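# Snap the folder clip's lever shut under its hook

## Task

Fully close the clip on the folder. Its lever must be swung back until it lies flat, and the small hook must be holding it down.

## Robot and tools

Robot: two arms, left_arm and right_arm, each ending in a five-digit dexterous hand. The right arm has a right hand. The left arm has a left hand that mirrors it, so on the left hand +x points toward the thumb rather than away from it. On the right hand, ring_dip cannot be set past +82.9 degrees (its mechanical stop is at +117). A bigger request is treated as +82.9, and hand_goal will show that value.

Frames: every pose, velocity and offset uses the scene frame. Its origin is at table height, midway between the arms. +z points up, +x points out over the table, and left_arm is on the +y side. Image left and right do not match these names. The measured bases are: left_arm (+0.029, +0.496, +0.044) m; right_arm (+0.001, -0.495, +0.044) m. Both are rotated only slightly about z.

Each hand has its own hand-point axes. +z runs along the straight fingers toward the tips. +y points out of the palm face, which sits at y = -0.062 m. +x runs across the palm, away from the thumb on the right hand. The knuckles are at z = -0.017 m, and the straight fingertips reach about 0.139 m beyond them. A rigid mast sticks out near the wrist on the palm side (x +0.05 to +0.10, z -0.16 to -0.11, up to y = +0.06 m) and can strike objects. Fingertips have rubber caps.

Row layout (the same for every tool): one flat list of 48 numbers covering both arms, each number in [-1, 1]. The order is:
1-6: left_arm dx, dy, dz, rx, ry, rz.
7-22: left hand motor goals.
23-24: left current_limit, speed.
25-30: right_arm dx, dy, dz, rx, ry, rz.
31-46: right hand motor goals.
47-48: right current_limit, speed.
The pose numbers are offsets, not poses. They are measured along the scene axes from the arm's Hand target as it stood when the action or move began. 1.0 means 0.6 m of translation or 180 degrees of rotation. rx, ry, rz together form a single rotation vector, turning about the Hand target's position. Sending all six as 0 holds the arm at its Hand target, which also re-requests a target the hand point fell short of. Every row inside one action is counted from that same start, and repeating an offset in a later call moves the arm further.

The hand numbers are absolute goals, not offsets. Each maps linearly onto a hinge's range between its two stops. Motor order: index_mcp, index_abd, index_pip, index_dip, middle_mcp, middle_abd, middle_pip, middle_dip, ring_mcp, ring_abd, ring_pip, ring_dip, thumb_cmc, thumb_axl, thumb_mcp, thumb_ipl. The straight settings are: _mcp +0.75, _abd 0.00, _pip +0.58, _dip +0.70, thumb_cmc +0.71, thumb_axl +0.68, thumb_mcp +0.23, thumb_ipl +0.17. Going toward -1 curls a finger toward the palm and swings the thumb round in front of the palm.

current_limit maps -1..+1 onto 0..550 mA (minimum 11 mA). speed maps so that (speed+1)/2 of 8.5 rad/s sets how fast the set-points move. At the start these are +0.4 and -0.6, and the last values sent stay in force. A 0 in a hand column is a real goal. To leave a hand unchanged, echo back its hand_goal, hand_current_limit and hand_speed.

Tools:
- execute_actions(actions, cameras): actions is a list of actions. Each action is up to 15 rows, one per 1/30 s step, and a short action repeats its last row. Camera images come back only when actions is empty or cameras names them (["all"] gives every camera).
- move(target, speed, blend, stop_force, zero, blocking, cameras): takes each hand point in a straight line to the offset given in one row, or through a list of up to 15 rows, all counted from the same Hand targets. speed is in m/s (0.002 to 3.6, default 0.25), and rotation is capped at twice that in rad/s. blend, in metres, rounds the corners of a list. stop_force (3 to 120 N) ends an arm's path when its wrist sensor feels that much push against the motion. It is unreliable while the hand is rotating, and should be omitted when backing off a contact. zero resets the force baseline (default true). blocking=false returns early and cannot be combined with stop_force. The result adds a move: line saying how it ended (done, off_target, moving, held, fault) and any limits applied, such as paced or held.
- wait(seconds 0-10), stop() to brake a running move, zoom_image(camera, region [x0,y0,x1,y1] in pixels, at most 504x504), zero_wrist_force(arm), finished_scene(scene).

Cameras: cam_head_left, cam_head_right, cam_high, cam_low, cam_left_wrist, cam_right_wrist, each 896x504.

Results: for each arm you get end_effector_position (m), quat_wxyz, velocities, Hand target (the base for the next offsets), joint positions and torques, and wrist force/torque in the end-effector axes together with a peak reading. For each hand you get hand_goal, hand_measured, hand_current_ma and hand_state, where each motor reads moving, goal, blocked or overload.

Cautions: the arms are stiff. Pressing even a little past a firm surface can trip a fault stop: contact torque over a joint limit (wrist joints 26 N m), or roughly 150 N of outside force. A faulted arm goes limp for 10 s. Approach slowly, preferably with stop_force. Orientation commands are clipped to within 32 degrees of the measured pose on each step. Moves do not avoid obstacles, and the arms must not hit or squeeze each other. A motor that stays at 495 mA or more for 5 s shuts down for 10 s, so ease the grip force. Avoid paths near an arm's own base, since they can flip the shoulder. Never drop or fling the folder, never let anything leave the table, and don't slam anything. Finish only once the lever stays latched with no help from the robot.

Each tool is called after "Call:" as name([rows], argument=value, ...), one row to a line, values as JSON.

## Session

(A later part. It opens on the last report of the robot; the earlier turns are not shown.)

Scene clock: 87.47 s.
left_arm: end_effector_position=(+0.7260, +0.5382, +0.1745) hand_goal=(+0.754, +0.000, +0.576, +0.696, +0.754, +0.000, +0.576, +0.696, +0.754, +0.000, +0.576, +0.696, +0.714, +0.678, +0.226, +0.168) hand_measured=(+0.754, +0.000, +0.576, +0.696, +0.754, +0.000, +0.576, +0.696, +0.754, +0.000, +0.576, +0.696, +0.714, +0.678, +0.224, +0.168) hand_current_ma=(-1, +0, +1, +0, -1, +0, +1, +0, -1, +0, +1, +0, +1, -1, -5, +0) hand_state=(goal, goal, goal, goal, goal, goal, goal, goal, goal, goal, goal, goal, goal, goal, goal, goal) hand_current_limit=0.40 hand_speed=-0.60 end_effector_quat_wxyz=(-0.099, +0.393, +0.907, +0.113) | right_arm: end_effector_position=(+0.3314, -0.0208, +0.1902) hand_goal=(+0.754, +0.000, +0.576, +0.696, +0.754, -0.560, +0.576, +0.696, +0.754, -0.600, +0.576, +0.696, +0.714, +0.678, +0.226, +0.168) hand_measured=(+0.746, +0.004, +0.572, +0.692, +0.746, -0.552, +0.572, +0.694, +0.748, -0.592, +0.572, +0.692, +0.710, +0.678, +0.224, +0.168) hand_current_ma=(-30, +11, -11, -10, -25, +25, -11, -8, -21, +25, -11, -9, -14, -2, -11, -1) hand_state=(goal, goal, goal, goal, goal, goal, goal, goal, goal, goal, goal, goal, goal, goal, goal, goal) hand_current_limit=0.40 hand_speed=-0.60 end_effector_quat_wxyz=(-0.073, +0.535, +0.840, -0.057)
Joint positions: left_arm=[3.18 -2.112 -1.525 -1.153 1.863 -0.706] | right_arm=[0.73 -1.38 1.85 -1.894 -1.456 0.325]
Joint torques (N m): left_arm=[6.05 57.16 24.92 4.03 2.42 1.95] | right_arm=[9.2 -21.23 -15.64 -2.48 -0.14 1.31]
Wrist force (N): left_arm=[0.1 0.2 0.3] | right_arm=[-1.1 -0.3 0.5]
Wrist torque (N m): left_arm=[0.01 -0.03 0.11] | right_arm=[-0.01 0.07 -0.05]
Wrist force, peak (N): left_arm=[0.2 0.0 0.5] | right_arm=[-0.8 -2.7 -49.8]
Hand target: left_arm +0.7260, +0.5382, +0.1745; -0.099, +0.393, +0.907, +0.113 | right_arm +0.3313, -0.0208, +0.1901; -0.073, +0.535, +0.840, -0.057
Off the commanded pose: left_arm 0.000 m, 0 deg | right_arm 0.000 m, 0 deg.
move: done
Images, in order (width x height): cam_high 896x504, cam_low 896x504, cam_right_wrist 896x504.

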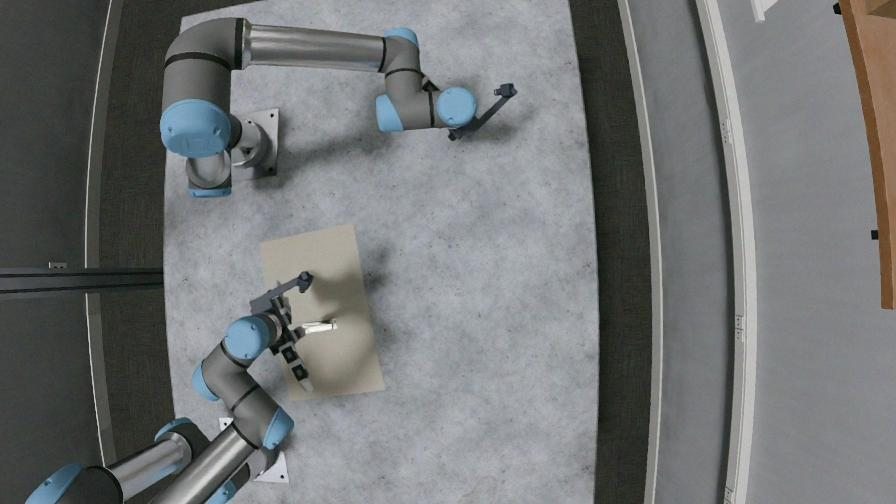

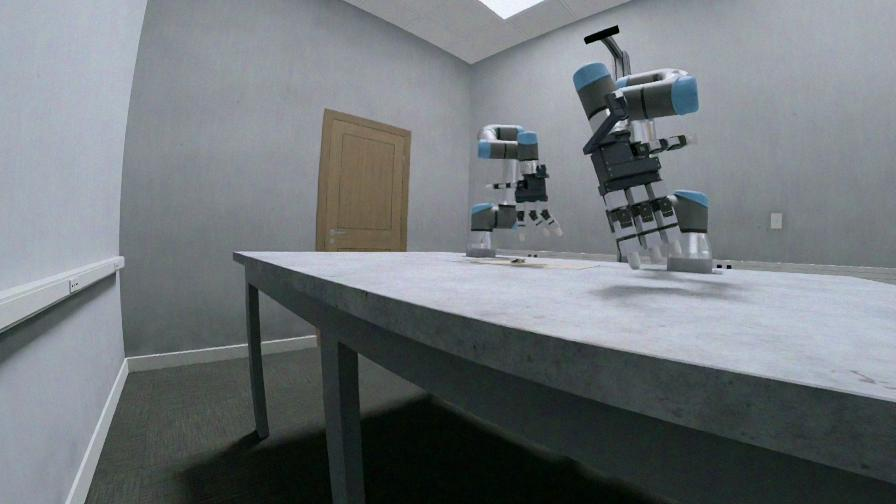

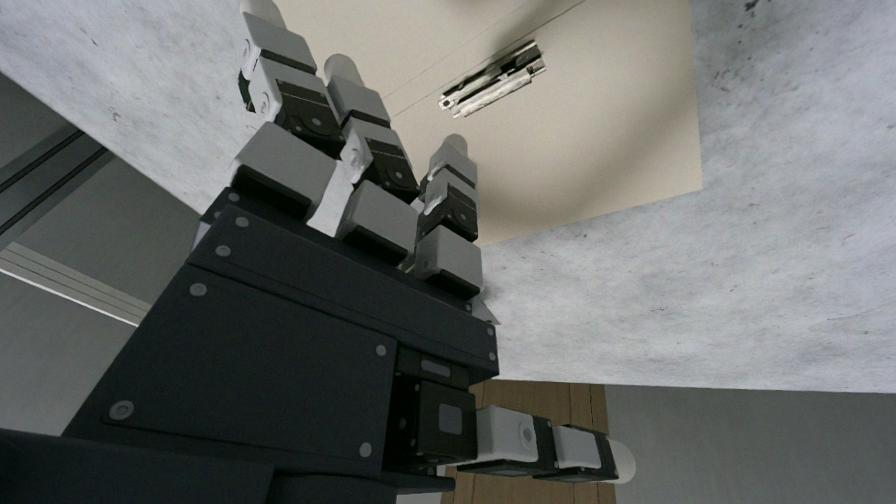

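Call:
zoom_image(camera="cam_right_wrist", region=[430, 70, 500, 125])

Call:
zoom_image(camera="cam_low", region=[505, 250, 530, 270])

Scaled by 7.200 from the camera's 896x504 image, which has a finer 1280x720 frame.

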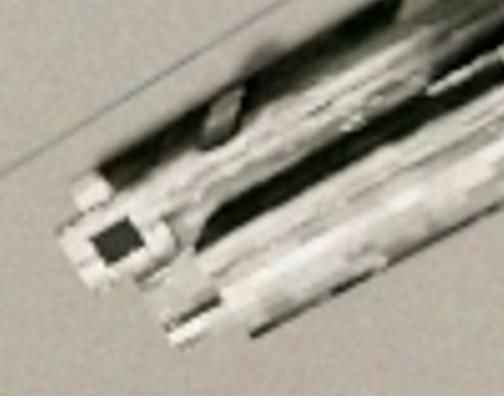

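Scaled by 20.160 from the camera's 896x504 image, which has a finer 1280x720 frame.

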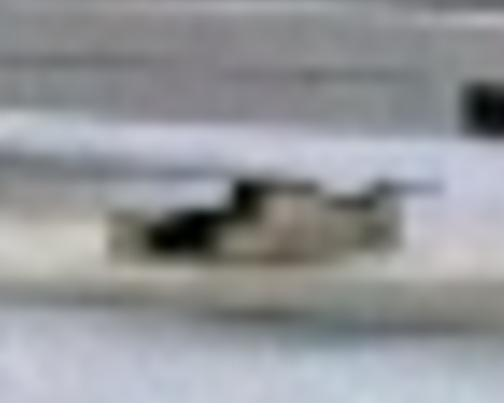

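Call:
move(target=[0,0,0,0,0,0,0.754,0,0.576,0.696,0.754,0,0.576,0.696,0.754,0,0.576,0.696,0.714,0.678,0.226,0.168,0.4,-0.6,-0.1688,-0.1653,-0.0835,0.3225,-0.0131,0.0878,0.754,0,0.576,0.696,0.754,-0.56,0.576,0.696,0.754,-0.6,0.576,0.696,0.714,0.678,0.226,0.168,0.4,-0.6], speed=0.25, cameras=["cam_low","cam_head_left","cam_head_right","cam_right_wrist"])

Scene clock: 97.63 s.
left_arm: end_effector_position=(+0.7260, +0.5382, +0.1745) hand_goal=(+0.754, +0.000, +0.576, +0.696, +0.754, +0.000, +0.576, +0.696, +0.754, +0.000, +0.576, +0.696, +0.714, +0.678, +0.226, +0.168) hand_measured=(+0.754, +0.000, +0.576, +0.696, +0.754, +0.000, +0.576, +0.696, +0.754, +0.000, +0.576, +0.696, +0.714, +0.678, +0.224, +0.168) hand_current_ma=(-1, +0, +1, +0, -1, +0, +1, +0, -1, +0, +1, +0, +1, -1, -5, +0) hand_state=(goal, goal, goal, goal, goal, goal, goal, goal, goal, goal, goal, goal, goal, goal, goal, goal) hand_current_limit=0.40 hand_speed=-0.60 end_effector_quat_wxyz=(-0.099, +0.393, +0.907, +0.113) | right_arm: end_effector_position=(+0.2301, -0.1200, +0.1400) hand_goal=(+0.754, +0.000, +0.576, +0.696, +0.754, -0.560, +0.576, +0.696, +0.754, -0.600, +0.576, +0.696, +0.714, +0.678, +0.226, +0.168) hand_measured=(+0.756, +0.004, +0.574, +0.694, +0.756, -0.552, +0.574, +0.694, +0.754, -0.592, +0.574, +0.694, +0.716, +0.678, +0.224, +0.168) hand_current_ma=(+4, +10, -4, -9, +3, +25, -4, -7, +3, +25, -4, -8, +4, -2, -11, -1) hand_state=(goal, goal, goal, goal, goal, goal, goal, goal, goal, goal, goal, goal, goal, goal, goal, goal) hand_current_limit=0.40 hand_speed=-0.60 end_effector_quat_wxyz=(-0.298, +0.318, +0.826, +0.357)
Joint positions: left_arm=[3.18 -2.112 -1.525 -1.153 1.863 -0.706] | right_arm=[0.07 -1.691 2.772 -2.348 -0.637 -0.88]
Joint torques (N m): left_arm=[5.36 58.78 25.8 4 2.5 1.5] | right_arm=[-6.33 -12.1 -1.44 -2.19 3.45 -1.82]
Wrist force (N): left_arm=[0.0 0.1 0.0] | right_arm=[-1.7 -0.6 0.3]
Wrist torque (N m): left_arm=[0.03 -0.01 0.10] | right_arm=[0.08 0.07 -0.25]
Wrist force, peak (N): left_arm=[0.3 0.4 0.5] | right_arm=[-1.9 -1.5 0.5]
Hand target: left_arm +0.7260, +0.5382, +0.1745; -0.099, +0.393, +0.907, +0.113 | right_arm +0.2300, -0.1200, +0.1400; -0.298, +0.318, +0.826, +0.357
Off the commanded pose: left_arm 0.000 m, 0 deg | right_arm 0.000 m, 0 deg.
move: done
Images, in order (width x height): cam_head_left 896x504, cam_head_right 896x504, cam_low 896x504, cam_right_wrist 896x504.

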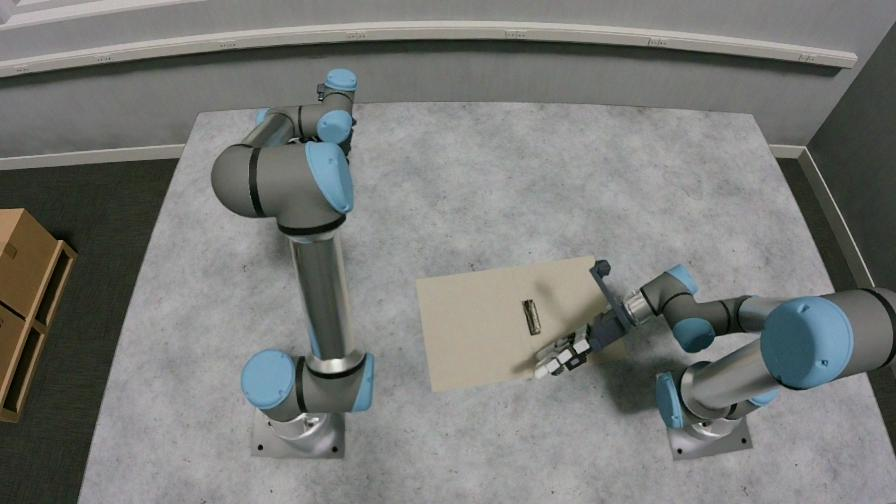

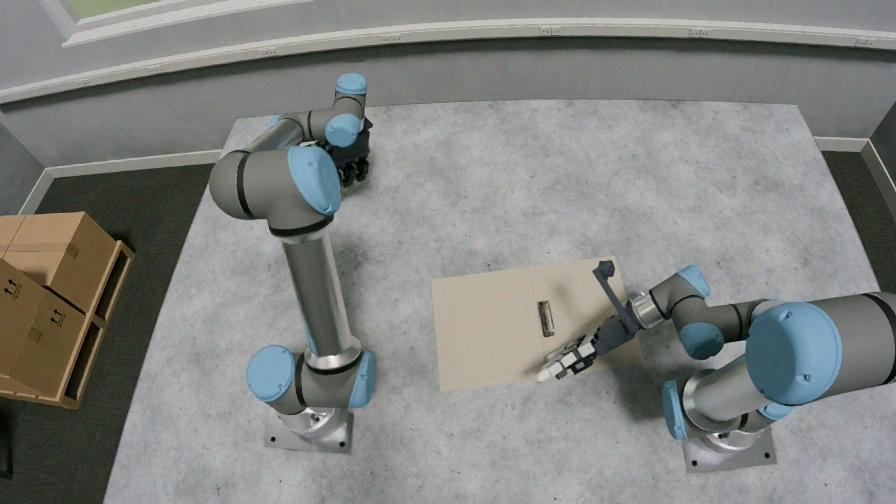

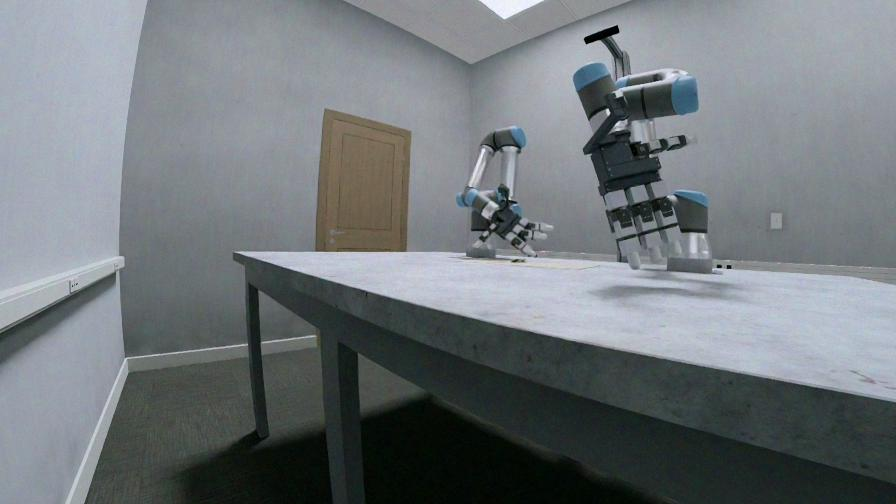

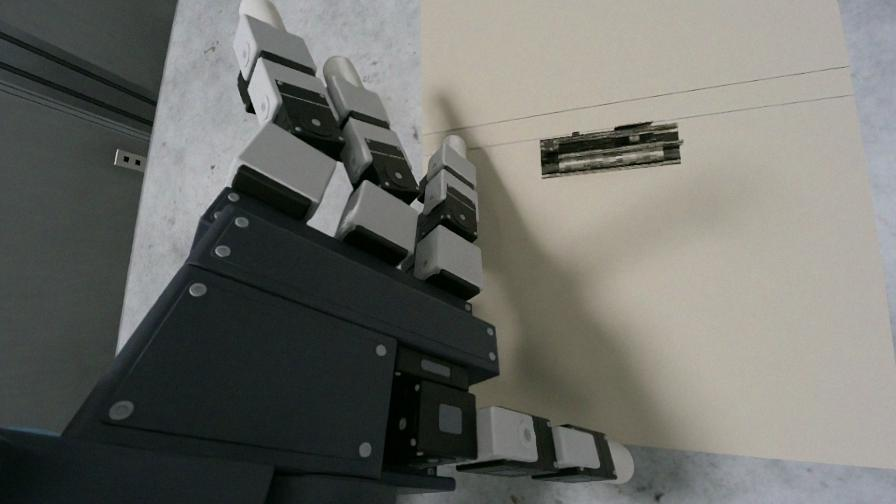

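Call:
zoom_image(camera="cam_right_wrist", region=[530, 110, 700, 190])

Call:
zoom_image(camera="cam_right_wrist", region=[530, 120, 610, 185])

Call:
zoom_image(camera="cam_low", region=[505, 250, 530, 270])

Call:
zoom_image(camera="cam_head_left", region=[505, 285, 560, 345])

Scaled by 2.965 from the camera's 896x504 image, which has a finer 1280x720 frame.

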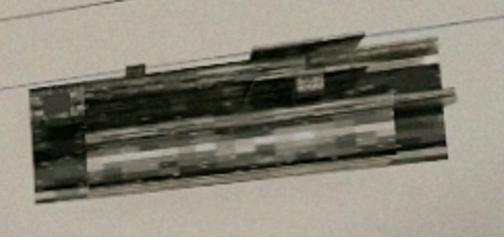

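Scaled by 6.300 from the camera's 896x504 image, which has a finer 1280x720 frame.

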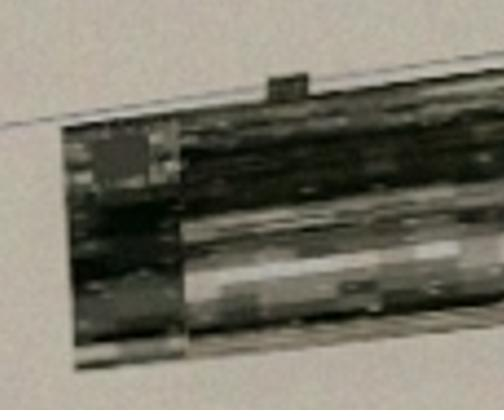

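Scaled by 20.160 from the camera's 896x504 image, which has a finer 1280x720 frame.

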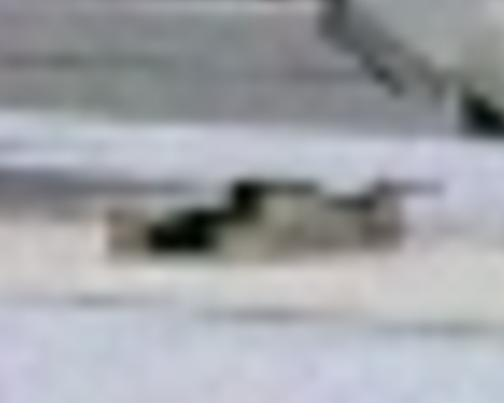

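Scaled by 8.400 from the camera's 896x504 image, which has a finer 1280x720 frame.

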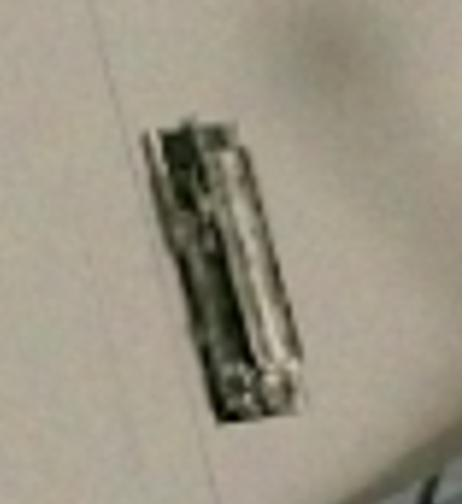

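Call:
finished_scene(scene=1)

The scene is finished: the task was done.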